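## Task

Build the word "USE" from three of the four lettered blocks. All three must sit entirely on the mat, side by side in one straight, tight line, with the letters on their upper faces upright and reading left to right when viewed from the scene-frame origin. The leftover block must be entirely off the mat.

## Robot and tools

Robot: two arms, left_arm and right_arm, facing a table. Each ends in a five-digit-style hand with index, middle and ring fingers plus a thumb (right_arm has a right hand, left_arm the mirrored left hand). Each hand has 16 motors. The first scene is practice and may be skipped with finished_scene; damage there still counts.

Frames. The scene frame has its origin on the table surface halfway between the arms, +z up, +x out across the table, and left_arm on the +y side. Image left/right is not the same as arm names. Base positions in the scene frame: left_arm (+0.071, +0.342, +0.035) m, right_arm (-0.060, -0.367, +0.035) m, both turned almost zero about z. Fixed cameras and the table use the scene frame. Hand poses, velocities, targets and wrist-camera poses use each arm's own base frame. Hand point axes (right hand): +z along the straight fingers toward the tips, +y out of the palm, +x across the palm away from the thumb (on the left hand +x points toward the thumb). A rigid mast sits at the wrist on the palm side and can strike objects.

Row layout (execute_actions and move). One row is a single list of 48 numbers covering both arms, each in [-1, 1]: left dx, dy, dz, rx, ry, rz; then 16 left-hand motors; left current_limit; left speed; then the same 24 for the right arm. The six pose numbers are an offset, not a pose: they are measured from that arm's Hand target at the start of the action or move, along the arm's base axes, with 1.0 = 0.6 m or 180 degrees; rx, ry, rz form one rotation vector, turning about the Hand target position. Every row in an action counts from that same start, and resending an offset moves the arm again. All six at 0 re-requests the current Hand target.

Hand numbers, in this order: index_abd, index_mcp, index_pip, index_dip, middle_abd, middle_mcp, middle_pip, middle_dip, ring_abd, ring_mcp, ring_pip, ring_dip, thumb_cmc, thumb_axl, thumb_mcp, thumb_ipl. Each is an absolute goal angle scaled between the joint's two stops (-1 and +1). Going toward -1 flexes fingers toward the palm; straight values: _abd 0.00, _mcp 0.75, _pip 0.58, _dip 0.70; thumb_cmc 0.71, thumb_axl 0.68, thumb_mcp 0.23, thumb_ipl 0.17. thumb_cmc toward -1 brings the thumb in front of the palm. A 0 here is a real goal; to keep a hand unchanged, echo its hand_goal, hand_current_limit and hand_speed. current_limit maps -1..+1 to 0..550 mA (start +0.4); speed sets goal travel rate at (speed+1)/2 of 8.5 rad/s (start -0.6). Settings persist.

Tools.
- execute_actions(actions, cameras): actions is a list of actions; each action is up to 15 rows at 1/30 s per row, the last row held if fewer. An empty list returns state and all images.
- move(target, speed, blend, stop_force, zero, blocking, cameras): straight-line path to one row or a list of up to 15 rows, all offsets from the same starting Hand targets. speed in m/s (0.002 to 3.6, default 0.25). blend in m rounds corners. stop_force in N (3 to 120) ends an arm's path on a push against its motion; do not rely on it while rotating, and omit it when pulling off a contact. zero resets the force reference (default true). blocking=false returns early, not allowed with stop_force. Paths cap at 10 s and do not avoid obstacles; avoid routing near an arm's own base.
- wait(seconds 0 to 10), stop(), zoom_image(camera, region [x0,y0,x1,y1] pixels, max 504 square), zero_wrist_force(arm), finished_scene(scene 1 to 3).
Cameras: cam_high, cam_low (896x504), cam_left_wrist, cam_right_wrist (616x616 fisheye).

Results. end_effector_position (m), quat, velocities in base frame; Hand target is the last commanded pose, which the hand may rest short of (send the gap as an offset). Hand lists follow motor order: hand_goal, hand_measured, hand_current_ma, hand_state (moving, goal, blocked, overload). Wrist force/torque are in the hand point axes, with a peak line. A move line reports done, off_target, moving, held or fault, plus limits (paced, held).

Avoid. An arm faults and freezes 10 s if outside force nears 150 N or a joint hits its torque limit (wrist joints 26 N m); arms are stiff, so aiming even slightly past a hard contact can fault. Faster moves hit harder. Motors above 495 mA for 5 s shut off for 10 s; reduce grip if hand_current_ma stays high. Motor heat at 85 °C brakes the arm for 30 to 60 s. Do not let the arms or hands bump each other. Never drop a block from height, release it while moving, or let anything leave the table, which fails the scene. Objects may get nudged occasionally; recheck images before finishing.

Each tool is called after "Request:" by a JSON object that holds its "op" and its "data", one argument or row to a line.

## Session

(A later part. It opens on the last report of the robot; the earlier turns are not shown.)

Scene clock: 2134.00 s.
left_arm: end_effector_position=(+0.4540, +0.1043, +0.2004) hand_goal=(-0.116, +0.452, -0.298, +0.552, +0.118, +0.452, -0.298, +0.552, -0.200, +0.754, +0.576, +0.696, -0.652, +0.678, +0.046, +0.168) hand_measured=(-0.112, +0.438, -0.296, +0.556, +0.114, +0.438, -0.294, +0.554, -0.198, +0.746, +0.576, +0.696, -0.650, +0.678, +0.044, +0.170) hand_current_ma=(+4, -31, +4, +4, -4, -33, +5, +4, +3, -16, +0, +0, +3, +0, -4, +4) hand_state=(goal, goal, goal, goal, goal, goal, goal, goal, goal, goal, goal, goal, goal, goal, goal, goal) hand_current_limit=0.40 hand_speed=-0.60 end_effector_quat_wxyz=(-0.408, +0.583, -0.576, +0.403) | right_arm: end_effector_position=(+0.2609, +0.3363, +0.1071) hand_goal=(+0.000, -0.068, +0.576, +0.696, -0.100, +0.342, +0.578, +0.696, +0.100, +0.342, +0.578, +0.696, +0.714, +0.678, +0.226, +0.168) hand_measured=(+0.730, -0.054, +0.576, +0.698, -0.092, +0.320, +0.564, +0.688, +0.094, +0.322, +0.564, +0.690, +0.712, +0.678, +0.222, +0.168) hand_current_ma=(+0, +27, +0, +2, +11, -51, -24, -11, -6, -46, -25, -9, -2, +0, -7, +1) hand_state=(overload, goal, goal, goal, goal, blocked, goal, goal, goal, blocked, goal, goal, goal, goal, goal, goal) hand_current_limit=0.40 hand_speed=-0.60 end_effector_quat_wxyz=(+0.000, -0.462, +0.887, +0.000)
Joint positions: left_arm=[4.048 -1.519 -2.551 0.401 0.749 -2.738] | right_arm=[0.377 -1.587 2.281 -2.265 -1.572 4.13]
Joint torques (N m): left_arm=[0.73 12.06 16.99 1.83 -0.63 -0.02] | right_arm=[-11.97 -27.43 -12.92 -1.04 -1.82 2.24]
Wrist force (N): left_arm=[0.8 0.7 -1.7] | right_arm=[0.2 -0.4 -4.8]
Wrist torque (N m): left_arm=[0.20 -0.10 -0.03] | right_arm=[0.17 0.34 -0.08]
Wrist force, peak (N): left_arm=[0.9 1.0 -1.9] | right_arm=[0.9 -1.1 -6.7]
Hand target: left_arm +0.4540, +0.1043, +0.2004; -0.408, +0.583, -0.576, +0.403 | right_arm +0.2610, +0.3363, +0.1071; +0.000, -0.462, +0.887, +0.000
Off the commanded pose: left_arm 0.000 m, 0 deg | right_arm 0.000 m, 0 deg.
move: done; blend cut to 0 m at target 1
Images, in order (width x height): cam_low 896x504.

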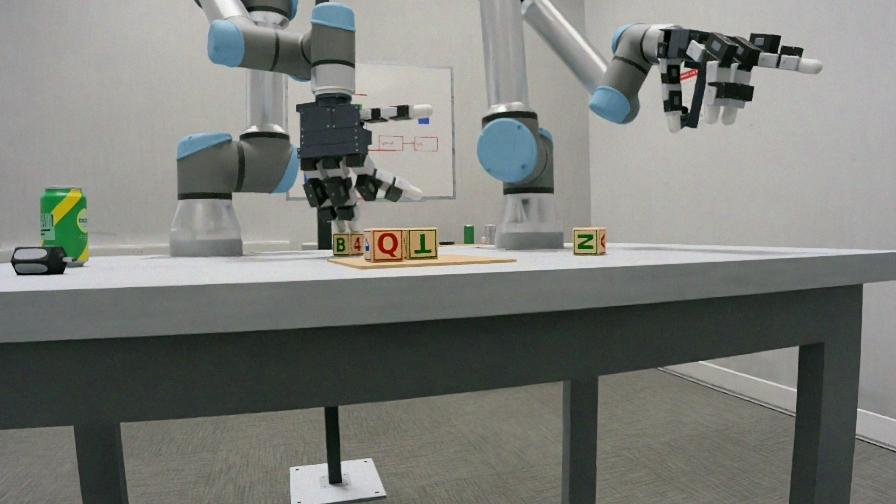

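Request:
{"op": "move", "data": {
  "target": [
    [0,0,0,0,0,0,-0.116,0.452,-0.298,0.552,0.118,0.452,-0.298,0.552,-0.2,0.754,0.576,0.696,-0.652,0.678,0.046,0.168,0.4,-0.6,0.018,-0.0098,-0.0008,0,0,-0.0833,0,-0.068,0.576,0.696,-0.1,0.342,0.577,0.696,0.1,0.342,0.577,0.696,0.714,0.678,0.226,0.168,0.4,-0.6],
    [0,0,0,0,0,0,-0.116,0.452,-0.298,0.552,0.118,0.452,-0.298,0.552,-0.2,0.754,0.576,0.696,-0.652,0.678,0.046,0.168,0.4,-0.6,0.0327,-0.0238,-0.0008,0,0,-0.1667,0,-0.068,0.576,0.696,-0.1,0.342,0.577,0.696,0.1,0.342,0.577,0.696,0.714,0.678,0.226,0.168,0.4,-0.6],
    [0,0,0,0,0,0,-0.116,0.452,-0.298,0.552,0.118,0.452,-0.298,0.552,-0.2,0.754,0.576,0.696,-0.652,0.678,0.046,0.168,0.4,-0.6,0.0435,-0.0412,-0.0008,0,0,-0.25,0,-0.068,0.576,0.696,-0.1,0.342,0.577,0.696,0.1,0.342,0.577,0.696,0.714,0.678,0.226,0.168,0.4,-0.6]
  ],
  "blend": 0.003,
  "speed": 0.12
}}

Request:
{"op": "move", "data": {
  "target": [0,0,0,0,0,0,-0.116,0.452,-0.298,0.552,0.118,0.452,-0.298,0.552,-0.2,0.754,0.576,0.696,-0.652,0.678,0.046,0.168,0.4,-0.6,0,0,0.1,0,0,0,0,-0.068,0.576,0.696,-0.1,0.342,0.577,0.696,0.1,0.342,0.577,0.696,0.714,0.678,0.226,0.168,0.4,-0.6],
  "speed": 0.08
}}

Request:
{"op": "move", "data": {
  "target": [0,0,0,0,0,0,-0.116,0.452,-0.298,0.552,0.118,0.452,-0.298,0.552,-0.2,0.754,0.576,0.696,-0.652,0.678,0.046,0.168,0.4,-0.6,-0.2,-0.15,0.1,0,0,0,0,-0.068,0.576,0.696,-0.1,0.342,0.577,0.696,0.1,0.342,0.577,0.696,0.714,0.678,0.226,0.168,0.4,-0.6],
  "speed": 0.15,
  "cameras": ["cam_low","cam_high"]
}}

Request:
{"op": "zoom_image", "data": {
  "camera": "cam_low",
  "region": [300, 190, 460, 280]
}}

Request:
{"op": "zoom_image", "data": {
  "camera": "cam_high",
  "region": [400, 130, 560, 300]
}}

Scene clock: 2172.37 s.
left_arm: end_effector_position=(+0.4540, +0.1043, +0.2004) hand_goal=(-0.116, +0.452, -0.298, +0.552, +0.118, +0.452, -0.298, +0.552, -0.200, +0.754, +0.576, +0.696, -0.652, +0.678, +0.046, +0.168) hand_measured=(-0.112, +0.438, -0.296, +0.556, +0.114, +0.438, -0.294, +0.554, -0.198, +0.746, +0.576, +0.696, -0.650, +0.678, +0.044, +0.170) hand_current_ma=(+4, -31, +4, +4, -4, -33, +5, +4, +3, -16, +0, +0, +3, +0, -4, +4) hand_state=(goal, goal, goal, goal, goal, goal, goal, goal, goal, goal, goal, goal, goal, goal, goal, goal) hand_current_limit=0.40 hand_speed=-0.60 end_effector_quat_wxyz=(-0.408, +0.583, -0.576, +0.403) | right_arm: end_effector_position=(+0.2871, +0.3116, +0.1066) hand_goal=(+0.000, -0.068, +0.576, +0.696, -0.100, +0.342, +0.578, +0.696, +0.100, +0.342, +0.578, +0.696, +0.714, +0.678, +0.226, +0.168) hand_measured=(+0.730, -0.054, +0.576, +0.698, -0.092, +0.316, +0.562, +0.688, +0.094, +0.318, +0.562, +0.688, +0.712, +0.678, +0.222, +0.168) hand_current_ma=(+0, +27, +0, +2, +10, -61, -29, -14, -6, -55, -30, -10, -2, +0, -7, +1) hand_state=(overload, goal, goal, goal, goal, blocked, goal, goal, goal, blocked, goal, goal, goal, goal, goal, goal) hand_current_limit=0.40 hand_speed=-0.60 end_effector_quat_wxyz=(+0.000, -0.087, +0.996, +0.000)
Joint positions: left_arm=[4.048 -1.519 -2.551 0.401 0.749 -2.738] | right_arm=[0.295 -1.745 2.419 -2.244 -1.572 4.833]
Joint torques (N m): left_arm=[-0.67 12.07 17.84 2.05 -0.55 -0.34] | right_arm=[-5.1 -21 -13.12 -1.09 -2.19 2.51]
Wrist force (N): left_arm=[0.8 0.8 -1.6] | right_arm=[0.8 -0.5 -4.7]
Wrist torque (N m): left_arm=[0.20 -0.10 -0.03] | right_arm=[0.13 0.31 -0.07]
Wrist force, peak (N): left_arm=[1.0 1.1 -1.8] | right_arm=[0.4 -0.4 -5.9]
Hand target: left_arm +0.4540, +0.1043, +0.2004; -0.408, +0.583, -0.576, +0.403 | right_arm +0.2871, +0.3116, +0.1066; +0.000, -0.087, +0.996, +0.000
Off the commanded pose: left_arm 0.000 m, 0 deg | right_arm 0.000 m, 0 deg.
move: done

Scene clock: 2173.63 s.
left_arm: end_effector_position=(+0.4540, +0.1043, +0.2004) hand_goal=(-0.116, +0.452, -0.298, +0.552, +0.118, +0.452, -0.298, +0.552, -0.200, +0.754, +0.576, +0.696, -0.652, +0.678, +0.046, +0.168) hand_measured=(-0.112, +0.438, -0.296, +0.556, +0.114, +0.438, -0.294, +0.554, -0.198, +0.746, +0.576, +0.696, -0.650, +0.678, +0.044, +0.170) hand_current_ma=(+4, -31, +4, +4, -4, -33, +5, +4, +3, -16, +0, +0, +3, +0, -4, +4) hand_state=(goal, goal, goal, goal, goal, goal, goal, goal, goal, goal, goal, goal, goal, goal, goal, goal) hand_current_limit=0.40 hand_speed=-0.60 end_effector_quat_wxyz=(-0.408, +0.583, -0.576, +0.403) | right_arm: end_effector_position=(+0.2870, +0.3116, +0.1665) hand_goal=(+0.000, -0.068, +0.576, +0.696, -0.100, +0.342, +0.578, +0.696, +0.100, +0.342, +0.578, +0.696, +0.714, +0.678, +0.226, +0.168) hand_measured=(+0.730, -0.054, +0.576, +0.698, -0.092, +0.342, +0.576, +0.694, +0.094, +0.344, +0.576, +0.694, +0.712, +0.678, +0.222, +0.168) hand_current_ma=(+0, +27, +0, +2, +10, +1, -2, -3, -6, +2, -1, -2, -2, +0, -7, +1) hand_state=(overload, goal, goal, goal, goal, goal, goal, goal, goal, goal, goal, goal, goal, goal, goal, goal) hand_current_limit=0.40 hand_speed=-0.60 end_effector_quat_wxyz=(+0.000, -0.087, +0.996, +0.000)
Joint positions: left_arm=[4.048 -1.519 -2.551 0.401 0.749 -2.738] | right_arm=[0.295 -1.853 2.314 -2.031 -1.572 4.833]
Joint torques (N m): left_arm=[0.31 12.87 17.88 1.96 -0.52 -0.17] | right_arm=[-12.42 -20.05 -31.31 -1.34 -1.45 -2.17]
Wrist force (N): left_arm=[0.6 0.7 -1.7] | right_arm=[-0.1 -0.3 0.1]
Wrist torque (N m): left_arm=[0.20 -0.08 -0.05] | right_arm=[0.08 0.01 -0.06]
Wrist force, peak (N): left_arm=[0.7 1.0 -1.8] | right_arm=[0.6 -0.2 -4.8]
Hand target: left_arm +0.4540, +0.1043, +0.2004; -0.408, +0.583, -0.576, +0.403 | right_arm +0.2871, +0.3116, +0.1666; +0.000, -0.087, +0.996, +0.000
Off the commanded pose: left_arm 0.000 m, 0 deg | right_arm 0.000 m, 0 deg.
move: done

Scene clock: 2175.47 s.
left_arm: end_effector_position=(+0.4540, +0.1043, +0.2004) hand_goal=(-0.116, +0.452, -0.298, +0.552, +0.118, +0.452, -0.298, +0.552, -0.200, +0.754, +0.576, +0.696, -0.652, +0.678, +0.046, +0.168) hand_measured=(-0.112, +0.438, -0.296, +0.556, +0.114, +0.438, -0.294, +0.554, -0.198, +0.746, +0.576, +0.696, -0.650, +0.678, +0.044, +0.170) hand_current_ma=(+4, -31, +4, +4, -4, -33, +5, +4, +3, -16, +0, +0, +3, +0, -4, +4) hand_state=(goal, goal, goal, goal, goal, goal, goal, goal, goal, goal, goal, goal, goal, goal, goal, goal) hand_current_limit=0.40 hand_speed=-0.60 end_effector_quat_wxyz=(-0.408, +0.583, -0.576, +0.403) | right_arm: end_effector_position=(+0.1671, +0.2216, +0.2266) hand_goal=(+0.000, -0.068, +0.576, +0.696, -0.100, +0.342, +0.578, +0.696, +0.100, +0.342, +0.578, +0.696, +0.714, +0.678, +0.226, +0.168) hand_measured=(+0.730, -0.054, +0.576, +0.698, -0.092, +0.342, +0.576, +0.694, +0.094, +0.344, +0.576, +0.694, +0.712, +0.678, +0.222, +0.168) hand_current_ma=(+0, +27, +0, +2, +10, +1, -2, -3, -6, +2, -1, -2, -2, +0, -7, +1) hand_state=(overload, goal, goal, goal, goal, goal, goal, goal, goal, goal, goal, goal, goal, goal, goal, goal) hand_current_limit=0.40 hand_speed=-0.60 end_effector_quat_wxyz=(+0.000, -0.087, +0.996, +0.000)
Joint positions: left_arm=[4.048 -1.519 -2.551 0.401 0.749 -2.738] | right_arm=[0.006 -2.463 2.394 -1.502 -1.572 4.544]
Joint torques (N m): left_arm=[0.25 12.32 17.65 2.01 -0.76 -0.12] | right_arm=[-11.39 0.92 -33.64 -1.6 2.13 -1.64]
Wrist force (N): left_arm=[0.5 0.8 -1.5] | right_arm=[0.3 0.0 0.0]
Wrist torque (N m): left_arm=[0.19 -0.06 -0.05] | right_arm=[0.10 -0.02 0.10]
Wrist force, peak (N): left_arm=[0.7 0.8 -1.9] | right_arm=[0.9 -0.3 -0.3]
Hand target: left_arm +0.4540, +0.1043, +0.2004; -0.408, +0.583, -0.576, +0.403 | right_arm +0.1671, +0.2216, +0.2266; +0.000, -0.087, +0.996, +0.000
Off the commanded pose: left_arm 0.000 m, 0 deg | right_arm 0.000 m, 0 deg.
move: done
Images, in order (width x height): cam_high 896x504, cam_low 896x504.

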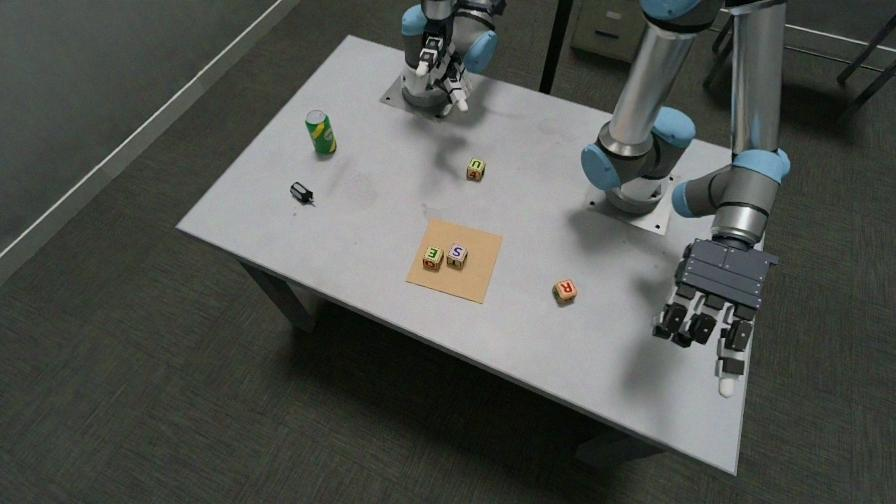

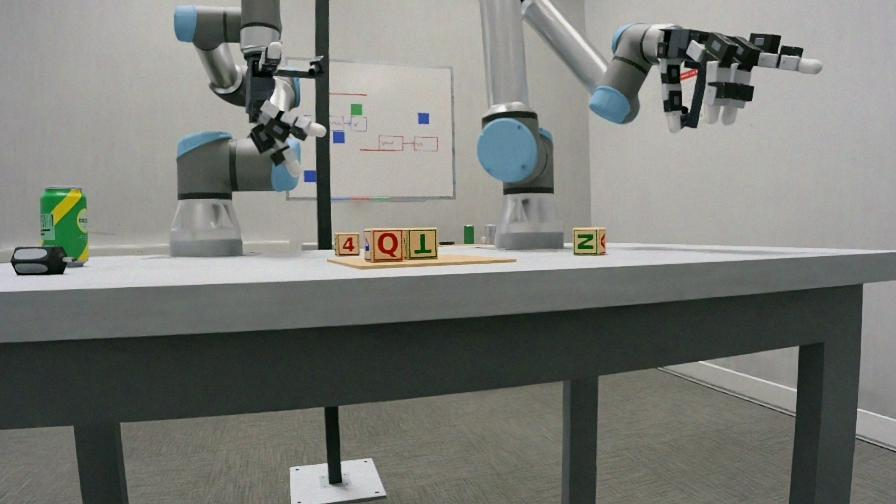

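Scaled by 3.150 from the camera's 896x504 image, which has a finer 1280x720 frame.

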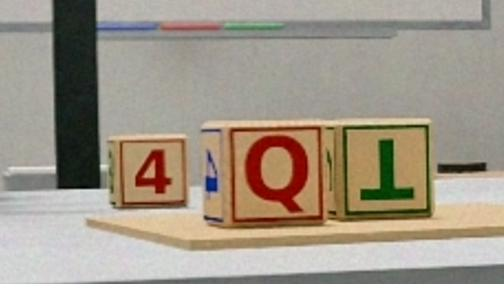

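Scaled by 2.965 from the camera's 896x504 image, which has a finer 1280x720 frame.

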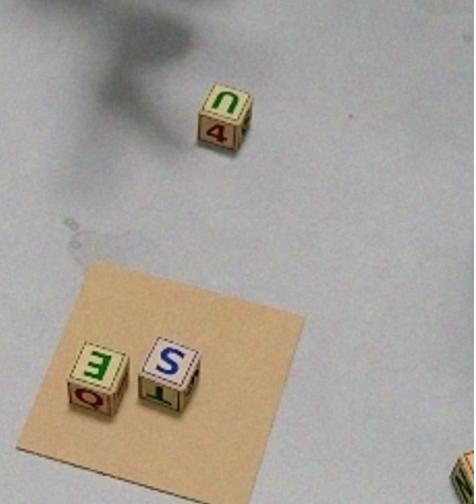

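Request:
{"op": "zoom_image", "data": {
  "camera": "cam_high",
  "region": [450, 145, 500, 195]
}}

Request:
{"op": "zoom_image", "data": {
  "camera": "cam_high",
  "region": [415, 235, 475, 280]
}}

Scaled by 10.080 from the camera's 896x504 image, which has a finer 1280x720 frame.

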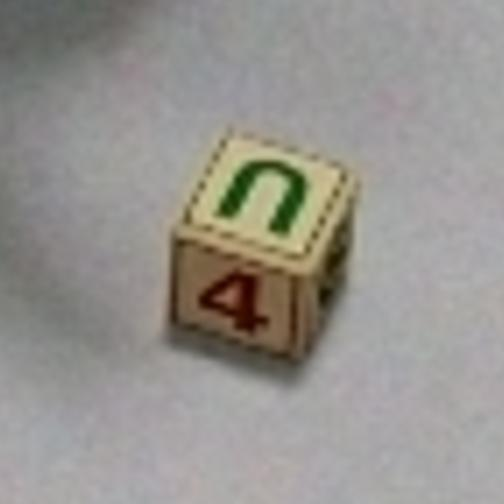

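Scaled by 8.400 from the camera's 896x504 image, which has a finer 1280x720 frame.

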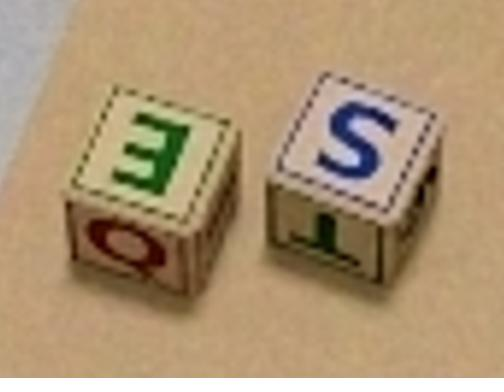

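Request:
{"op": "move", "data": {
  "target": [0,0,0,0,0,0,-0.116,0.452,-0.298,0.552,0.118,0.452,-0.298,0.552,-0.2,0.754,0.576,0.696,-0.652,0.678,0.046,0.168,0.4,-0.6,0.6082,0.2205,-0.0943,0,0,0.5556,0,-0.068,0.576,0.696,-0.1,0.342,0.577,0.696,0.1,0.342,0.577,0.696,0.714,0.678,0.226,0.168,0.4,-0.6],
  "speed": 0.4
}}

Request:
{"op": "move", "data": {
  "target": [0,0,0,0,0,0,-0.116,0.452,-0.298,0.552,0.118,0.452,-0.298,0.552,-0.2,0.754,0.576,0.696,-0.652,0.678,0.046,0.168,0.4,-0.6,0,0,-0.0817,0,0,0,0,-0.068,0.576,0.696,-0.1,0.342,0.577,0.696,0.1,0.342,0.577,0.696,0.714,0.678,0.226,0.168,0.4,-0.6],
  "speed": 0.1,
  "cameras": ["cam_low","cam_high"]
}}

Request:
{"op": "zoom_image", "data": {
  "camera": "cam_low",
  "region": [320, 150, 480, 280]
}}

Request:
{"op": "zoom_image", "data": {
  "camera": "cam_high",
  "region": [400, 200, 500, 290]
}}

Scene clock: 2273.10 s.
left_arm: end_effector_position=(+0.4540, +0.1043, +0.2004) hand_goal=(-0.116, +0.452, -0.298, +0.552, +0.118, +0.452, -0.298, +0.552, -0.200, +0.754, +0.576, +0.696, -0.652, +0.678, +0.046, +0.168) hand_measured=(-0.112, +0.438, -0.296, +0.556, +0.114, +0.438, -0.294, +0.554, -0.198, +0.746, +0.576, +0.696, -0.650, +0.678, +0.044, +0.170) hand_current_ma=(+4, -31, +4, +4, -4, -33, +5, +4, +3, -16, +0, +0, +3, +0, -4, +4) hand_state=(goal, goal, goal, goal, goal, goal, goal, goal, goal, goal, goal, goal, goal, goal, goal, goal) hand_current_limit=0.40 hand_speed=-0.60 end_effector_quat_wxyz=(-0.408, +0.583, -0.576, +0.403) | right_arm: end_effector_position=(+0.5319, +0.3539, +0.1700) hand_goal=(+0.000, -0.068, +0.576, +0.696, -0.100, +0.342, +0.578, +0.696, +0.100, +0.342, +0.578, +0.696, +0.714, +0.678, +0.226, +0.168) hand_measured=(+0.730, -0.054, +0.576, +0.698, -0.092, +0.344, +0.576, +0.694, +0.094, +0.344, +0.576, +0.694, +0.712, +0.678, +0.222, +0.168) hand_current_ma=(+0, +27, +0, +2, +10, +1, -1, -3, -6, +3, -1, -2, -2, +0, -7, +1) hand_state=(overload, goal, goal, goal, goal, goal, goal, goal, goal, goal, goal, goal, goal, goal, goal, goal) hand_current_limit=0.40 hand_speed=-0.60 end_effector_quat_wxyz=(+0.000, +0.819, -0.574, +0.000)
Joint positions: left_arm=[4.048 -1.519 -2.551 0.401 0.749 -2.738] | right_arm=[0.341 -0.995 1.304 -1.881 -1.571 3.134]
Joint torques (N m): left_arm=[0.37 12.54 18.01 1.99 -0.6 -0.17] | right_arm=[12.57 -41.56 -33.69 -1.02 -1.81 -1.83]
Wrist force (N): left_arm=[0.8 0.7 -1.5] | right_arm=[-0.5 0.0 0.4]
Wrist torque (N m): left_arm=[0.17 -0.10 -0.03] | right_arm=[0.09 0.07 0.02]
Wrist force, peak (N): left_arm=[0.7 1.2 -1.8] | right_arm=[-0.8 -0.8 0.4]
Hand target: left_arm +0.4540, +0.1043, +0.2004; -0.408, +0.583, -0.576, +0.403 | right_arm +0.5320, +0.3539, +0.1700; +0.000, +0.819, -0.574, +0.000
Off the commanded pose: left_arm 0.000 m, 0 deg | right_arm 0.000 m, 0 deg.
move: done

Scene clock: 2274.07 s.
left_arm: end_effector_position=(+0.4540, +0.1043, +0.2004) hand_goal=(-0.116, +0.452, -0.298, +0.552, +0.118, +0.452, -0.298, +0.552, -0.200, +0.754, +0.576, +0.696, -0.652, +0.678, +0.046, +0.168) hand_measured=(-0.112, +0.438, -0.296, +0.556, +0.114, +0.438, -0.294, +0.554, -0.198, +0.746, +0.576, +0.696, -0.650, +0.678, +0.044, +0.170) hand_current_ma=(+4, -31, +4, +4, -4, -33, +5, +4, +3, -16, +0, +0, +3, +0, -4, +4) hand_state=(goal, goal, goal, goal, goal, goal, goal, goal, goal, goal, goal, goal, goal, goal, goal, goal) hand_current_limit=0.40 hand_speed=-0.60 end_effector_quat_wxyz=(-0.408, +0.583, -0.576, +0.403) | right_arm: end_effector_position=(+0.5320, +0.3539, +0.1211) hand_goal=(+0.000, -0.068, +0.576, +0.696, -0.100, +0.342, +0.578, +0.696, +0.100, +0.342, +0.578, +0.696, +0.714, +0.678, +0.226, +0.168) hand_measured=(+0.730, -0.054, +0.576, +0.698, -0.092, +0.344, +0.576, +0.694, +0.094, +0.344, +0.576, +0.694, +0.712, +0.678, +0.222, +0.168) hand_current_ma=(+0, +27, +0, +2, +10, +1, -1, -3, -6, +3, -1, -2, -2, +0, -7, +1) hand_state=(overload, goal, goal, goal, goal, goal, goal, goal, goal, goal, goal, goal, goal, goal, goal, goal) hand_current_limit=0.40 hand_speed=-0.60 end_effector_quat_wxyz=(+0.000, +0.819, -0.574, +0.000)
Joint positions: left_arm=[4.048 -1.519 -2.551 0.401 0.749 -2.738] | right_arm=[0.341 -0.953 1.368 -1.987 -1.571 3.134]
Joint torques (N m): left_arm=[-0.61 11.8 17.66 2.04 -0.69 -0.22] | right_arm=[11.48 -40.29 -17.84 -4.15 0.1 -0.49]
Wrist force (N): left_arm=[0.9 0.7 -1.6] | right_arm=[-0.5 0.1 0.1]
Wrist torque (N m): left_arm=[0.19 -0.12 -0.02] | right_arm=[0.13 0.08 0.04]
Wrist force, peak (N): left_arm=[0.5 1.1 -1.8] | right_arm=[-0.5 0.1 0.8]
Hand target: left_arm +0.4540, +0.1043, +0.2004; -0.408, +0.583, -0.576, +0.403 | right_arm +0.5320, +0.3539, +0.1210; +0.000, +0.819, -0.574, +0.000
Off the commanded pose: left_arm 0.000 m, 0 deg | right_arm 0.000 m, 0 deg.
move: done
Images, in order (width x height): cam_high 896x504, cam_low 896x504.

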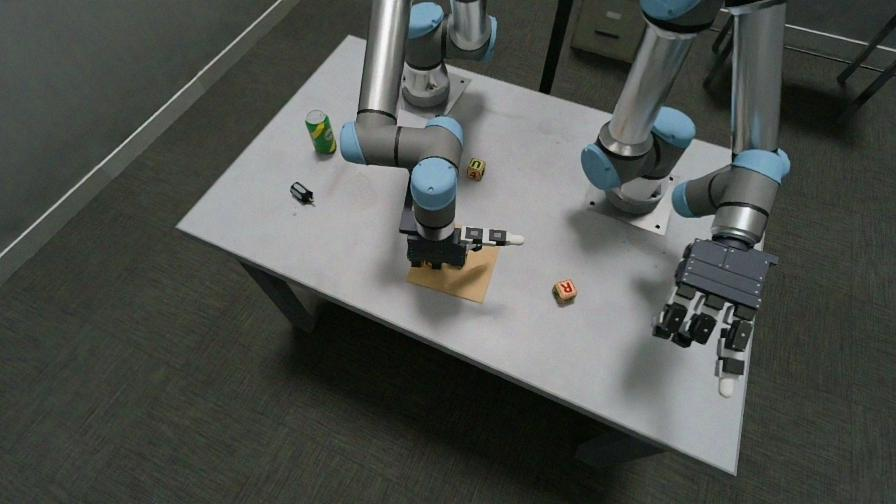

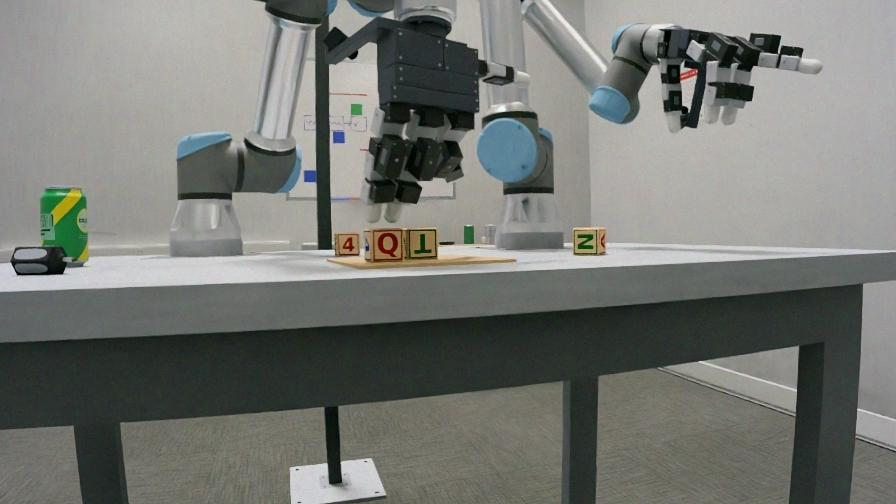

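Scaled by 3.150 from the camera's 896x504 image, which has a finer 1280x720 frame.

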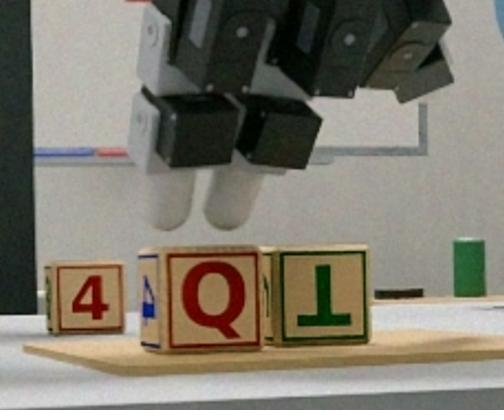

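Scaled by 5.040 from the camera's 896x504 image, which has a finer 1280x720 frame.

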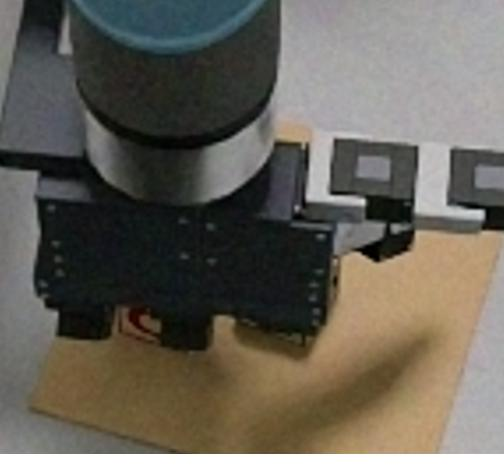

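Request:
{"op": "move", "data": {
  "target": [0,0,0,0,0,0,-0.116,0.452,-0.298,0.552,0.118,0.452,-0.298,0.552,-0.2,0.754,0.576,0.696,-0.652,0.678,0.046,0.168,0.4,-0.6,0,0,-0.025,0,0,0,0,-0.068,0.576,0.696,-0.1,0.342,0.577,0.696,0.1,0.342,0.577,0.696,0.714,0.678,0.226,0.168,0.4,-0.6],
  "speed": 0.02,
  "stop_force": 4
}}

Request:
{"op": "move", "data": {
  "target": [0,0,0,0,0,0,-0.116,0.452,-0.298,0.552,0.118,0.452,-0.298,0.552,-0.2,0.754,0.576,0.696,-0.652,0.678,0.046,0.168,0.4,-0.6,0,0,-0.0025,0,0,0,0,-0.068,0.576,0.696,-0.1,0.342,0.577,0.696,0.1,0.342,0.577,0.696,0.714,0.678,0.226,0.168,0.4,-0.6],
  "speed": 0.01
}}

Request:
{"op": "move", "data": {
  "target": [0,0,0,0,0,0,-0.116,0.452,-0.298,0.552,0.118,0.452,-0.298,0.552,-0.2,0.754,0.576,0.696,-0.652,0.678,0.046,0.168,0.4,-0.6,-0.0403,0.0113,-0.0005,0,0,0.0128,0,-0.068,0.576,0.696,-0.1,0.342,0.577,0.696,0.1,0.342,0.577,0.696,0.714,0.678,0.226,0.168,0.4,-0.6],
  "speed": 0.03,
  "cameras": ["cam_low"]
}}

Request:
{"op": "zoom_image", "data": {
  "camera": "cam_low",
  "region": [320, 150, 480, 280]
}}

Scene clock: 2291.17 s.
left_arm: end_effector_position=(+0.4540, +0.1043, +0.2004) hand_goal=(-0.116, +0.452, -0.298, +0.552, +0.118, +0.452, -0.298, +0.552, -0.200, +0.754, +0.576, +0.696, -0.652, +0.678, +0.046, +0.168) hand_measured=(-0.112, +0.438, -0.296, +0.556, +0.114, +0.438, -0.294, +0.554, -0.198, +0.746, +0.576, +0.696, -0.650, +0.678, +0.044, +0.170) hand_current_ma=(+4, -31, +4, +4, -4, -33, +5, +4, +3, -16, +0, +0, +3, +0, -4, +4) hand_state=(goal, goal, goal, goal, goal, goal, goal, goal, goal, goal, goal, goal, goal, goal, goal, goal) hand_current_limit=0.40 hand_speed=-0.60 end_effector_quat_wxyz=(-0.408, +0.583, -0.576, +0.403) | right_arm: end_effector_position=(+0.5320, +0.3539, +0.1144) hand_goal=(+0.000, -0.068, +0.576, +0.696, -0.100, +0.342, +0.578, +0.696, +0.100, +0.342, +0.578, +0.696, +0.714, +0.678, +0.226, +0.168) hand_measured=(+0.730, -0.054, +0.576, +0.698, -0.092, +0.340, +0.576, +0.694, +0.094, +0.342, +0.576, +0.694, +0.712, +0.678, +0.222, +0.168) hand_current_ma=(+0, +27, +0, +2, +10, -1, -2, -2, -6, +0, -2, -2, -2, +0, -7, +1) hand_state=(overload, goal, goal, goal, goal, goal, goal, goal, goal, goal, goal, goal, goal, goal, goal, goal) hand_current_limit=0.40 hand_speed=-0.60 end_effector_quat_wxyz=(+0.000, +0.819, -0.574, +0.000)
Joint positions: left_arm=[4.048 -1.519 -2.551 0.401 0.749 -2.738] | right_arm=[0.341 -0.946 1.376 -2.001 -1.571 3.134]
Joint torques (N m): left_arm=[-0.27 11.72 17.92 2.09 -0.63 -0.15] | right_arm=[10.3 -60.24 -29.55 -0.96 1.3 1.56]
Wrist force (N): left_arm=[0.4 1.0 -1.7] | right_arm=[-0.3 -1.0 -2.8]
Wrist torque (N m): left_arm=[0.23 -0.06 -0.07] | right_arm=[0.33 0.20 0.00]
Wrist force, peak (N): left_arm=[0.8 0.8 -2.0] | right_arm=[-0.6 -5.0 -11.0]
Hand target: left_arm +0.4540, +0.1043, +0.2004; -0.408, +0.583, -0.576, +0.403 | right_arm +0.5320, +0.3539, +0.1144; +0.000, +0.819, -0.574, +0.000 (not the last commanded pose)
Off the commanded pose: left_arm 0.000 m, 0 deg | right_arm 0.008 m, 0 deg.
move: contact (right_arm)

Scene clock: 2292.03 s.
left_arm: end_effector_position=(+0.4540, +0.1043, +0.2004) hand_goal=(-0.116, +0.452, -0.298, +0.552, +0.118, +0.452, -0.298, +0.552, -0.200, +0.754, +0.576, +0.696, -0.652, +0.678, +0.046, +0.168) hand_measured=(-0.112, +0.438, -0.296, +0.556, +0.114, +0.438, -0.294, +0.554, -0.198, +0.746, +0.576, +0.696, -0.650, +0.678, +0.044, +0.170) hand_current_ma=(+4, -31, +4, +4, -4, -33, +5, +4, +3, -16, +0, +0, +3, +0, -4, +4) hand_state=(goal, goal, goal, goal, goal, goal, goal, goal, goal, goal, goal, goal, goal, goal, goal, goal) hand_current_limit=0.40 hand_speed=-0.60 end_effector_quat_wxyz=(-0.408, +0.583, -0.576, +0.403) | right_arm: end_effector_position=(+0.5320, +0.3539, +0.1129) hand_goal=(+0.000, -0.068, +0.576, +0.696, -0.100, +0.342, +0.578, +0.696, +0.100, +0.342, +0.578, +0.696, +0.714, +0.678, +0.226, +0.168) hand_measured=(+0.730, -0.054, +0.576, +0.698, -0.090, +0.326, +0.572, +0.694, +0.096, +0.326, +0.572, +0.694, +0.712, +0.678, +0.222, +0.168) hand_current_ma=(+0, +27, +0, +2, +14, -34, -10, -2, -3, -33, -10, -2, -2, +0, -7, +1) hand_state=(overload, goal, goal, goal, goal, goal, goal, goal, goal, goal, goal, goal, goal, goal, goal, goal) hand_current_limit=0.40 hand_speed=-0.60 end_effector_quat_wxyz=(+0.000, +0.819, -0.574, +0.000)
Joint positions: left_arm=[4.048 -1.519 -2.551 0.401 0.749 -2.738] | right_arm=[0.341 -0.945 1.378 -2.004 -1.571 3.134]
Joint torques (N m): left_arm=[0.23 12.15 17.35 1.99 -0.67 -0.13] | right_arm=[10.67 -27.11 -5.06 -0.71 1.37 1.48]
Wrist force (N): left_arm=[0.7 0.7 -1.6] | right_arm=[-0.6 -8.3 -18.8]
Wrist torque (N m): left_arm=[0.19 -0.09 -0.04] | right_arm=[1.17 0.92 -0.36]
Wrist force, peak (N): left_arm=[0.9 0.9 -1.8] | right_arm=[-0.6 -8.4 -19.0]
Hand target: left_arm +0.4540, +0.1043, +0.2004; -0.408, +0.583, -0.576, +0.403 | right_arm +0.5320, +0.3539, +0.1129; +0.000, +0.819, -0.574, +0.000
Off the commanded pose: left_arm 0.000 m, 0 deg | right_arm 0.000 m, 0 deg.
move: done

Scene clock: 2293.23 s.
left_arm: end_effector_position=(+0.4540, +0.1043, +0.2004) hand_goal=(-0.116, +0.452, -0.298, +0.552, +0.118, +0.452, -0.298, +0.552, -0.200, +0.754, +0.576, +0.696, -0.652, +0.678, +0.046, +0.168) hand_measured=(-0.112, +0.438, -0.296, +0.556, +0.114, +0.438, -0.294, +0.554, -0.198, +0.746, +0.576, +0.696, -0.650, +0.678, +0.044, +0.170) hand_current_ma=(+4, -31, +4, +4, -4, -33, +5, +4, +3, -16, +0, +0, +3, +0, -4, +4) hand_state=(goal, goal, goal, goal, goal, goal, goal, goal, goal, goal, goal, goal, goal, goal, goal, goal) hand_current_limit=0.40 hand_speed=-0.60 end_effector_quat_wxyz=(-0.408, +0.583, -0.576, +0.403) | right_arm: end_effector_position=(+0.5079, +0.3607, +0.1126) hand_goal=(+0.000, -0.068, +0.576, +0.696, -0.100, +0.342, +0.578, +0.696, +0.100, +0.342, +0.578, +0.696, +0.714, +0.678, +0.226, +0.168) hand_measured=(+0.730, -0.054, +0.576, +0.698, -0.112, +0.316, +0.560, +0.684, +0.074, +0.292, +0.542, +0.682, +0.712, +0.678, +0.222, +0.168) hand_current_ma=(+0, +26, +0, +2, -18, -64, -36, -19, -46, -147, -85, -27, -2, +0, -7, +1) hand_state=(overload, goal, goal, goal, goal, blocked, goal, goal, blocked, blocked, blocked, goal, goal, goal, goal, goal) hand_current_limit=0.40 hand_speed=-0.60 end_effector_quat_wxyz=(+0.000, +0.830, -0.557, +0.000)
Joint positions: left_arm=[4.048 -1.519 -2.551 0.401 0.749 -2.738] | right_arm=[0.367 -0.979 1.436 -2.028 -1.571 3.12]
Joint torques (N m): left_arm=[0.66 12.1 18.18 2.03 -0.81 -0.04] | right_arm=[13.34 -58.51 -15.16 -4.43 1.21 -1.95]
Wrist force (N): left_arm=[0.8 0.9 -1.6] | right_arm=[1.2 0.9 -3.9]
Wrist torque (N m): left_arm=[0.20 -0.10 -0.03] | right_arm=[0.13 0.43 0.10]
Wrist force, peak (N): left_arm=[0.8 1.0 -1.9] | right_arm=[-0.1 -9.5 -22.2]
Hand target: left_arm +0.4540, +0.1043, +0.2004; -0.408, +0.583, -0.576, +0.403 | right_arm +0.5078, +0.3607, +0.1126; +0.000, +0.830, -0.557, +0.000
Off the commanded pose: left_arm 0.000 m, 0 deg | right_arm 0.000 m, 0 deg.
move: done
Images, in order (width x height): cam_low 896x504.

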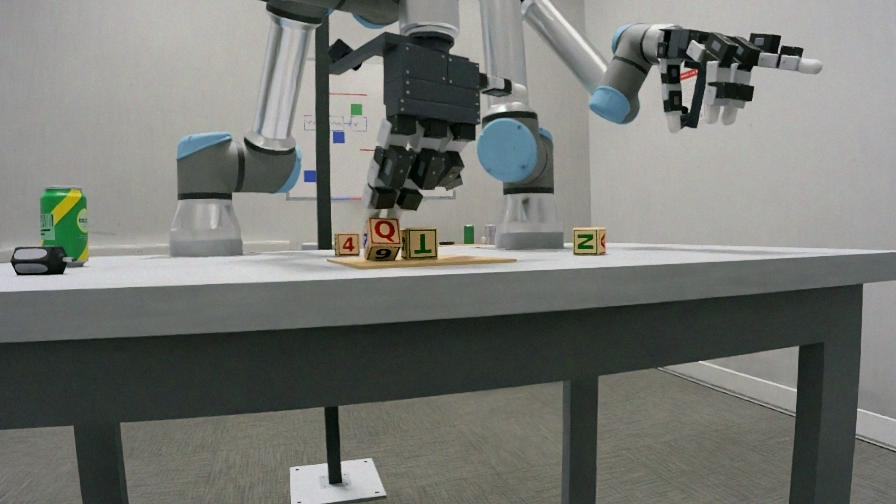

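Scaled by 3.150 from the camera's 896x504 image, which has a finer 1280x720 frame.

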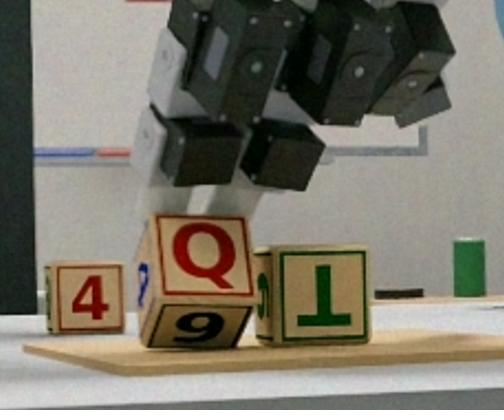

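Request:
{"op": "move", "data": {
  "target": [0,0,0,0,0,0,-0.116,0.452,-0.298,0.552,0.118,0.452,-0.298,0.552,-0.2,0.754,0.576,0.696,-0.652,0.678,0.046,0.168,0.4,-0.6,0.0403,-0.0113,0.0005,0,0,-0.0128,0,-0.068,0.576,0.696,-0.1,0.342,0.577,0.696,0.1,0.342,0.577,0.696,0.714,0.678,0.226,0.168,0.4,-0.6],
  "speed": 0.03,
  "cameras": ["cam_low"]
}}

Request:
{"op": "zoom_image", "data": {
  "camera": "cam_low",
  "region": [320, 150, 480, 280]
}}

Scene clock: 2306.97 s.
left_arm: end_effector_position=(+0.4540, +0.1043, +0.2004) hand_goal=(-0.116, +0.452, -0.298, +0.552, +0.118, +0.452, -0.298, +0.552, -0.200, +0.754, +0.576, +0.696, -0.652, +0.678, +0.046, +0.168) hand_measured=(-0.112, +0.438, -0.296, +0.556, +0.114, +0.438, -0.294, +0.554, -0.198, +0.746, +0.576, +0.696, -0.650, +0.678, +0.044, +0.170) hand_current_ma=(+4, -31, +4, +4, -4, -33, +5, +4, +3, -16, +0, +0, +3, +0, -4, +4) hand_state=(goal, goal, goal, goal, goal, goal, goal, goal, goal, goal, goal, goal, goal, goal, goal, goal) hand_current_limit=0.40 hand_speed=-0.60 end_effector_quat_wxyz=(-0.408, +0.583, -0.576, +0.403) | right_arm: end_effector_position=(+0.5319, +0.3539, +0.1129) hand_goal=(+0.000, -0.068, +0.576, +0.696, -0.100, +0.342, +0.578, +0.696, +0.100, +0.342, +0.578, +0.696, +0.714, +0.678, +0.226, +0.168) hand_measured=(+0.730, -0.054, +0.576, +0.698, -0.084, +0.328, +0.570, +0.690, +0.102, +0.332, +0.568, +0.688, +0.712, +0.678, +0.222, +0.168) hand_current_ma=(+0, +26, +0, +2, +26, -27, -14, -7, +1, -18, -18, -11, -2, +0, -7, +1) hand_state=(overload, goal, goal, goal, goal, goal, goal, goal, goal, goal, goal, goal, goal, goal, goal, goal) hand_current_limit=0.40 hand_speed=-0.60 end_effector_quat_wxyz=(+0.000, +0.819, -0.574, +0.000)
Joint positions: left_arm=[4.048 -1.519 -2.551 0.401 0.749 -2.738] | right_arm=[0.342 -0.945 1.378 -2.004 -1.571 3.134]
Joint torques (N m): left_arm=[0.28 12.11 19.02 1.99 -0.63 -0.34] | right_arm=[-12.56 -39.79 -31.35 -1.19 -0.84 2.21]
Wrist force (N): left_arm=[0.5 0.9 -1.4] | right_arm=[-0.9 0.7 -1.3]
Wrist torque (N m): left_arm=[0.20 -0.06 -0.05] | right_arm=[0.07 0.07 -0.06]
Wrist force, peak (N): left_arm=[1.0 1.0 -1.8] | right_arm=[-1.8 -0.8 -5.8]
Hand target: left_arm +0.4540, +0.1043, +0.2004; -0.408, +0.583, -0.576, +0.403 | right_arm +0.5320, +0.3539, +0.1129; +0.000, +0.819, -0.574, +0.000
Off the commanded pose: left_arm 0.000 m, 0 deg | right_arm 0.000 m, 0 deg.
move: done
Images, in order (width x height): cam_low 896x504.

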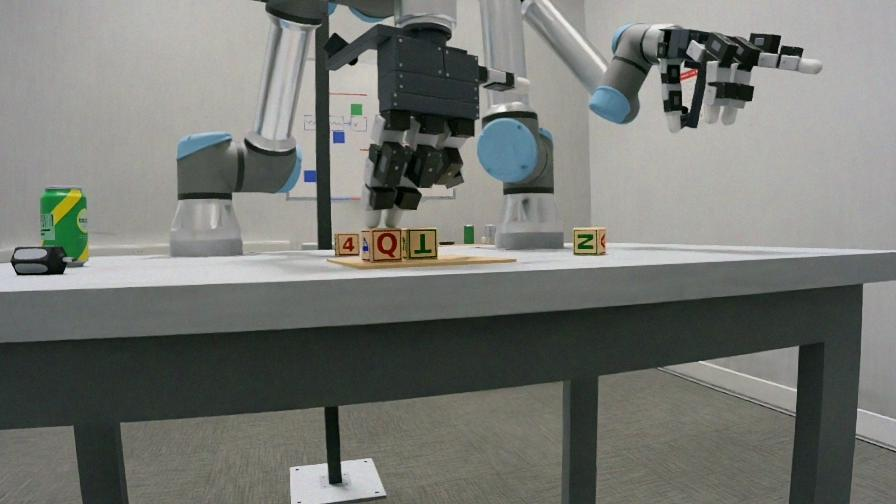

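Scaled by 3.150 from the camera's 896x504 image, which has a finer 1280x720 frame.

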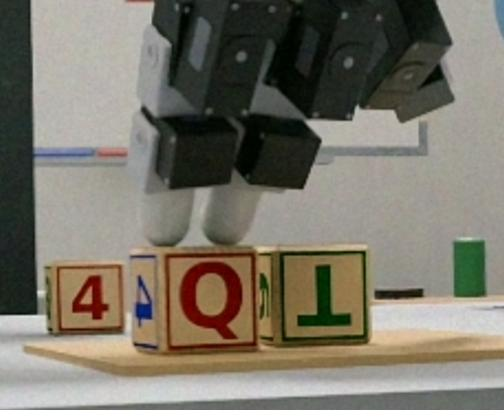

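Request:
{"op": "move", "data": {
  "target": [
    [0,0,0,0,0,0,-0.116,0.452,-0.298,0.552,0.118,0.452,-0.298,0.552,-0.2,0.754,0.576,0.696,-0.652,0.678,0.046,0.168,0.4,-0.6,0,0,0.08,0,0,0,0,-0.068,0.576,0.696,-0.1,0.342,0.577,0.696,0.1,0.342,0.577,0.696,0.714,0.678,0.226,0.168,0.4,-0.6],
    [0,0,0,0,0,0,-0.116,0.452,-0.298,0.552,0.118,0.452,-0.298,0.552,-0.2,0.754,0.576,0.696,-0.652,0.678,0.046,0.168,0.4,-0.6,0.1,-0.35,0.12,0,0,-0.0685,0,-0.068,0.576,0.696,-0.1,0.342,0.577,0.696,0.1,0.342,0.577,0.696,0.714,0.678,0.226,0.168,0.4,-0.6]
  ],
  "speed": 0.2,
  "blend": [0.02,0],
  "cameras": ["cam_low","cam_high"]
}}

Request:
{"op": "zoom_image", "data": {
  "camera": "cam_low",
  "region": [320, 200, 480, 280]
}}

Request:
{"op": "zoom_image", "data": {
  "camera": "cam_high",
  "region": [415, 235, 475, 280]
}}

Scene clock: 2329.07 s.
left_arm: end_effector_position=(+0.4540, +0.1043, +0.2004) hand_goal=(-0.116, +0.452, -0.298, +0.552, +0.118, +0.452, -0.298, +0.552, -0.200, +0.754, +0.576, +0.696, -0.652, +0.678, +0.046, +0.168) hand_measured=(-0.112, +0.438, -0.296, +0.556, +0.114, +0.438, -0.294, +0.554, -0.198, +0.746, +0.576, +0.696, -0.650, +0.678, +0.044, +0.170) hand_current_ma=(+4, -31, +4, +4, -4, -33, +5, +4, +3, -16, +0, +0, +3, +0, -4, +4) hand_state=(goal, goal, goal, goal, goal, goal, goal, goal, goal, goal, goal, goal, goal, goal, goal, goal) hand_current_limit=0.40 hand_speed=-0.60 end_effector_quat_wxyz=(-0.408, +0.583, -0.576, +0.403) | right_arm: end_effector_position=(+0.5919, +0.1440, +0.1849) hand_goal=(+0.000, -0.068, +0.576, +0.696, -0.100, +0.342, +0.578, +0.696, +0.100, +0.342, +0.578, +0.696, +0.714, +0.678, +0.226, +0.168) hand_measured=(+0.730, -0.054, +0.576, +0.698, -0.088, +0.342, +0.576, +0.694, +0.098, +0.344, +0.576, +0.694, +0.712, +0.678, +0.222, +0.168) hand_current_ma=(+0, +26, +0, +2, +18, +0, -2, -3, -1, +3, -1, -2, -2, +0, -7, +1) hand_state=(overload, goal, goal, goal, goal, goal, goal, goal, goal, goal, goal, goal, goal, goal, goal, goal) hand_current_limit=0.40 hand_speed=-0.60 end_effector_quat_wxyz=(+0.000, +0.753, -0.658, +0.000)
Joint positions: left_arm=[4.048 -1.519 -2.551 0.401 0.749 -2.738] | right_arm=[-0.001 -1.065 1.376 -1.882 -1.571 3.007]
Joint torques (N m): left_arm=[-0.1 12.29 18.73 2.05 -0.81 -0.18] | right_arm=[-11.98 -36.34 -32.31 -0.86 2.12 -2.08]
Wrist force (N): left_arm=[0.5 0.9 -1.8] | right_arm=[-0.1 -0.1 0.0]
Wrist torque (N m): left_arm=[0.23 -0.06 -0.06] | right_arm=[0.09 0.04 0.06]
Wrist force, peak (N): left_arm=[0.7 1.1 -1.9] | right_arm=[-1.0 0.9 -1.6]
Hand target: left_arm +0.4540, +0.1043, +0.2004; -0.408, +0.583, -0.576, +0.403 | right_arm +0.5920, +0.1439, +0.1849; +0.000, +0.753, -0.658, +0.000
Off the commanded pose: left_arm 0.000 m, 0 deg | right_arm 0.000 m, 0 deg.
move: done
Images, in order (width x height): cam_high 896x504, cam_low 896x504.

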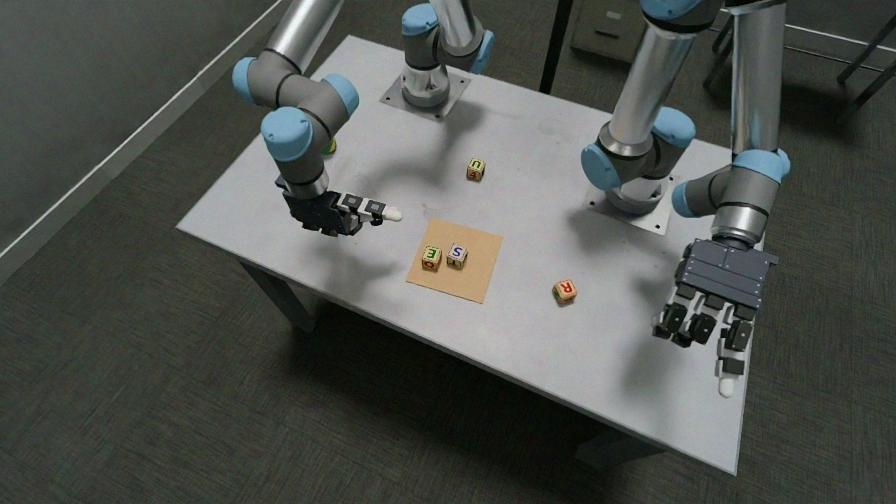

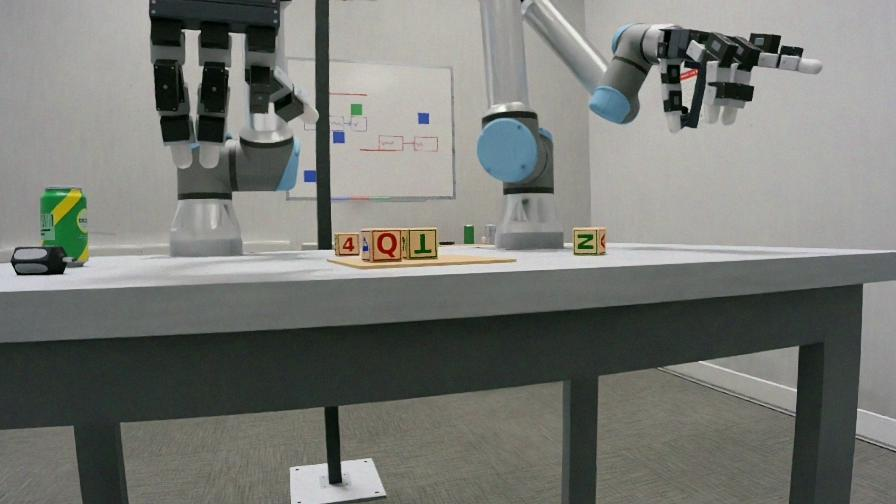

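Scaled by 3.150 from the camera's 896x504 image, which has a finer 1280x720 frame.

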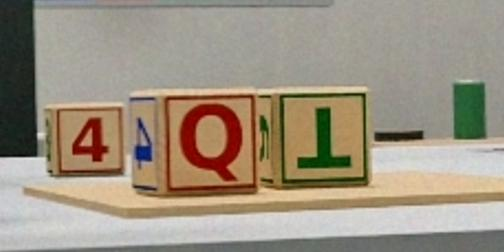

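Scaled by 8.400 from the camera's 896x504 image, which has a finer 1280x720 frame.

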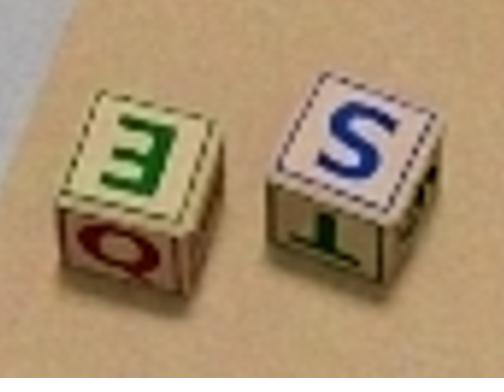

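Request:
{"op": "move", "data": {
  "target": [0,0,0,0,0,0,-0.116,0.452,-0.298,0.552,0.118,0.452,-0.298,0.552,-0.2,0.754,0.576,0.696,-0.652,0.678,0.046,0.168,0.4,-0.6,-0.1253,0.3455,0,0,0,0,0,-0.068,0.576,0.696,-0.1,0.754,0.576,0.696,0.1,0.754,0.576,0.696,0.714,0.678,0.226,0.168,0.4,-0.6],
  "speed": 0.3
}}

Request:
{"op": "move", "data": {
  "target": [0,0,0,0,0,0,-0.116,0.452,-0.298,0.552,0.118,0.452,-0.298,0.552,-0.2,0.754,0.576,0.696,-0.652,0.678,0.046,0.168,0.4,-0.6,0,0,-0.1,0,0,0,0,-0.068,0.576,0.696,-0.1,0.754,0.576,0.696,0.1,0.754,0.576,0.696,0.714,0.678,0.226,0.168,0.4,-0.6],
  "speed": 0.15,
  "cameras": ["cam_low"]
}}

Request:
{"op": "zoom_image", "data": {
  "camera": "cam_low",
  "region": [320, 150, 480, 280]
}}

Scene clock: 2368.83 s.
left_arm: end_effector_position=(+0.4540, +0.1043, +0.2004) hand_goal=(-0.116, +0.452, -0.298, +0.552, +0.118, +0.452, -0.298, +0.552, -0.200, +0.754, +0.576, +0.696, -0.652, +0.678, +0.046, +0.168) hand_measured=(-0.112, +0.438, -0.296, +0.556, +0.114, +0.438, -0.294, +0.554, -0.198, +0.746, +0.576, +0.696, -0.650, +0.678, +0.044, +0.170) hand_current_ma=(+4, -31, +4, +4, -4, -33, +5, +4, +3, -16, +0, +0, +3, +0, -4, +4) hand_state=(goal, goal, goal, goal, goal, goal, goal, goal, goal, goal, goal, goal, goal, goal, goal, goal) hand_current_limit=0.40 hand_speed=-0.60 end_effector_quat_wxyz=(-0.408, +0.583, -0.576, +0.403) | right_arm: end_effector_position=(+0.5168, +0.3511, +0.1849) hand_goal=(+0.000, -0.068, +0.576, +0.696, -0.100, +0.754, +0.576, +0.696, +0.100, +0.754, +0.576, +0.696, +0.714, +0.678, +0.226, +0.168) hand_measured=(+0.730, -0.054, +0.576, +0.698, -0.088, +0.750, +0.576, +0.694, +0.098, +0.752, +0.576, +0.694, +0.712, +0.678, +0.222, +0.168) hand_current_ma=(+0, +26, +0, +2, +18, -7, +0, -3, -2, -3, +1, -2, -2, +0, -7, +1) hand_state=(overload, goal, goal, goal, goal, goal, goal, goal, goal, goal, goal, goal, goal, goal, goal, goal) hand_current_limit=0.40 hand_speed=-0.60 end_effector_quat_wxyz=(+0.000, +0.753, -0.658, +0.000)
Joint positions: left_arm=[4.048 -1.519 -2.551 0.401 0.749 -2.738] | right_arm=[0.319 -1.063 1.372 -1.881 -1.571 3.327]
Joint torques (N m): left_arm=[-0.2 12.46 18.73 2 -0.7 -0.14] | right_arm=[14.79 -36.61 -33.33 -0.87 -1.83 2.45]
Wrist force (N): left_arm=[0.7 1.1 -1.6] | right_arm=[-0.1 -0.1 0.3]
Wrist torque (N m): left_arm=[0.24 -0.09 -0.05] | right_arm=[0.03 0.02 -0.09]
Wrist force, peak (N): left_arm=[0.8 0.9 -2.0] | right_arm=[-1.8 0.5 0.1]
Hand target: left_arm +0.4540, +0.1043, +0.2004; -0.408, +0.583, -0.576, +0.403 | right_arm +0.5168, +0.3512, +0.1849; +0.000, +0.753, -0.658, +0.000
Off the commanded pose: left_arm 0.000 m, 0 deg | right_arm 0.000 m, 0 deg.
move: done

Scene clock: 2369.80 s.
left_arm: end_effector_position=(+0.4540, +0.1043, +0.2004) hand_goal=(-0.116, +0.452, -0.298, +0.552, +0.118, +0.452, -0.298, +0.552, -0.200, +0.754, +0.576, +0.696, -0.652, +0.678, +0.046, +0.168) hand_measured=(-0.112, +0.438, -0.296, +0.556, +0.114, +0.438, -0.294, +0.554, -0.198, +0.746, +0.576, +0.696, -0.650, +0.678, +0.044, +0.170) hand_current_ma=(+4, -31, +4, +4, -4, -33, +5, +4, +3, -16, +0, +0, +3, +0, -4, +4) hand_state=(goal, goal, goal, goal, goal, goal, goal, goal, goal, goal, goal, goal, goal, goal, goal, goal) hand_current_limit=0.40 hand_speed=-0.60 end_effector_quat_wxyz=(-0.408, +0.583, -0.576, +0.403) | right_arm: end_effector_position=(+0.5168, +0.3512, +0.1250) hand_goal=(+0.000, -0.068, +0.576, +0.696, -0.100, +0.754, +0.576, +0.696, +0.100, +0.754, +0.576, +0.696, +0.714, +0.678, +0.226, +0.168) hand_measured=(+0.730, -0.054, +0.576, +0.698, -0.088, +0.750, +0.576, +0.694, +0.098, +0.752, +0.576, +0.694, +0.712, +0.678, +0.222, +0.168) hand_current_ma=(+0, +26, +0, +2, +18, -7, +0, -3, -2, -3, +1, -2, -2, +0, -7, +1) hand_state=(overload, goal, goal, goal, goal, goal, goal, goal, goal, goal, goal, goal, goal, goal, goal, goal) hand_current_limit=0.40 hand_speed=-0.60 end_effector_quat_wxyz=(+0.000, +0.753, -0.658, +0.000)
Joint positions: left_arm=[4.048 -1.519 -2.551 0.401 0.749 -2.738] | right_arm=[0.319 -1.01 1.453 -2.014 -1.571 3.327]
Joint torques (N m): left_arm=[-0.42 12.66 18.48 2 -0.7 -0.08] | right_arm=[12.76 -38.4 -18.19 -4.29 1.63 0.29]
Wrist force (N): left_arm=[0.8 0.7 -1.6] | right_arm=[-0.1 0.1 0.1]
Wrist torque (N m): left_arm=[0.19 -0.09 -0.03] | right_arm=[0.08 0.01 -0.05]
Wrist force, peak (N): left_arm=[0.7 1.2 -1.7] | right_arm=[-0.1 0.0 1.0]
Hand target: left_arm +0.4540, +0.1043, +0.2004; -0.408, +0.583, -0.576, +0.403 | right_arm +0.5168, +0.3512, +0.1249; +0.000, +0.753, -0.658, +0.000
Off the commanded pose: left_arm 0.000 m, 0 deg | right_arm 0.000 m, 0 deg.
move: done
Images, in order (width x height): cam_low 896x504.

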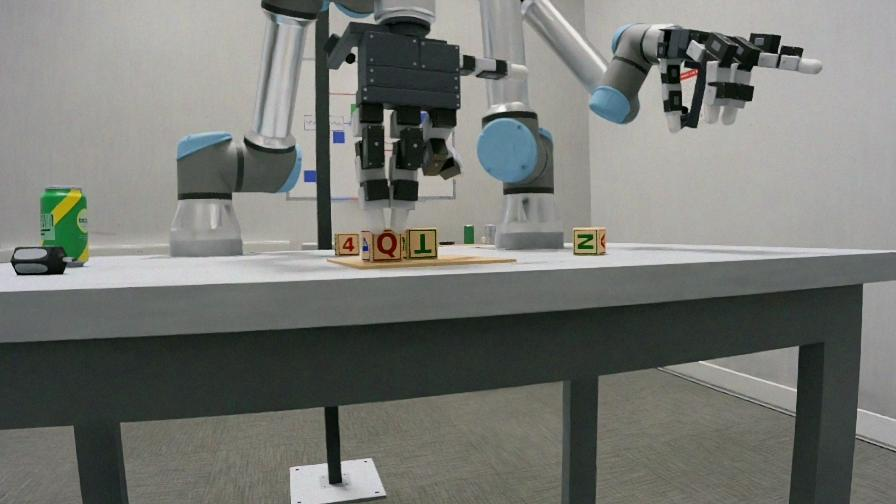

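Scaled by 3.150 from the camera's 896x504 image, which has a finer 1280x720 frame.

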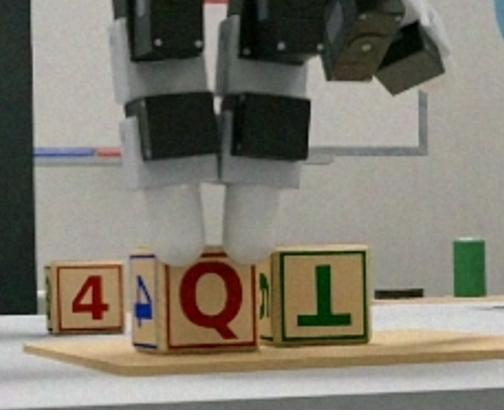

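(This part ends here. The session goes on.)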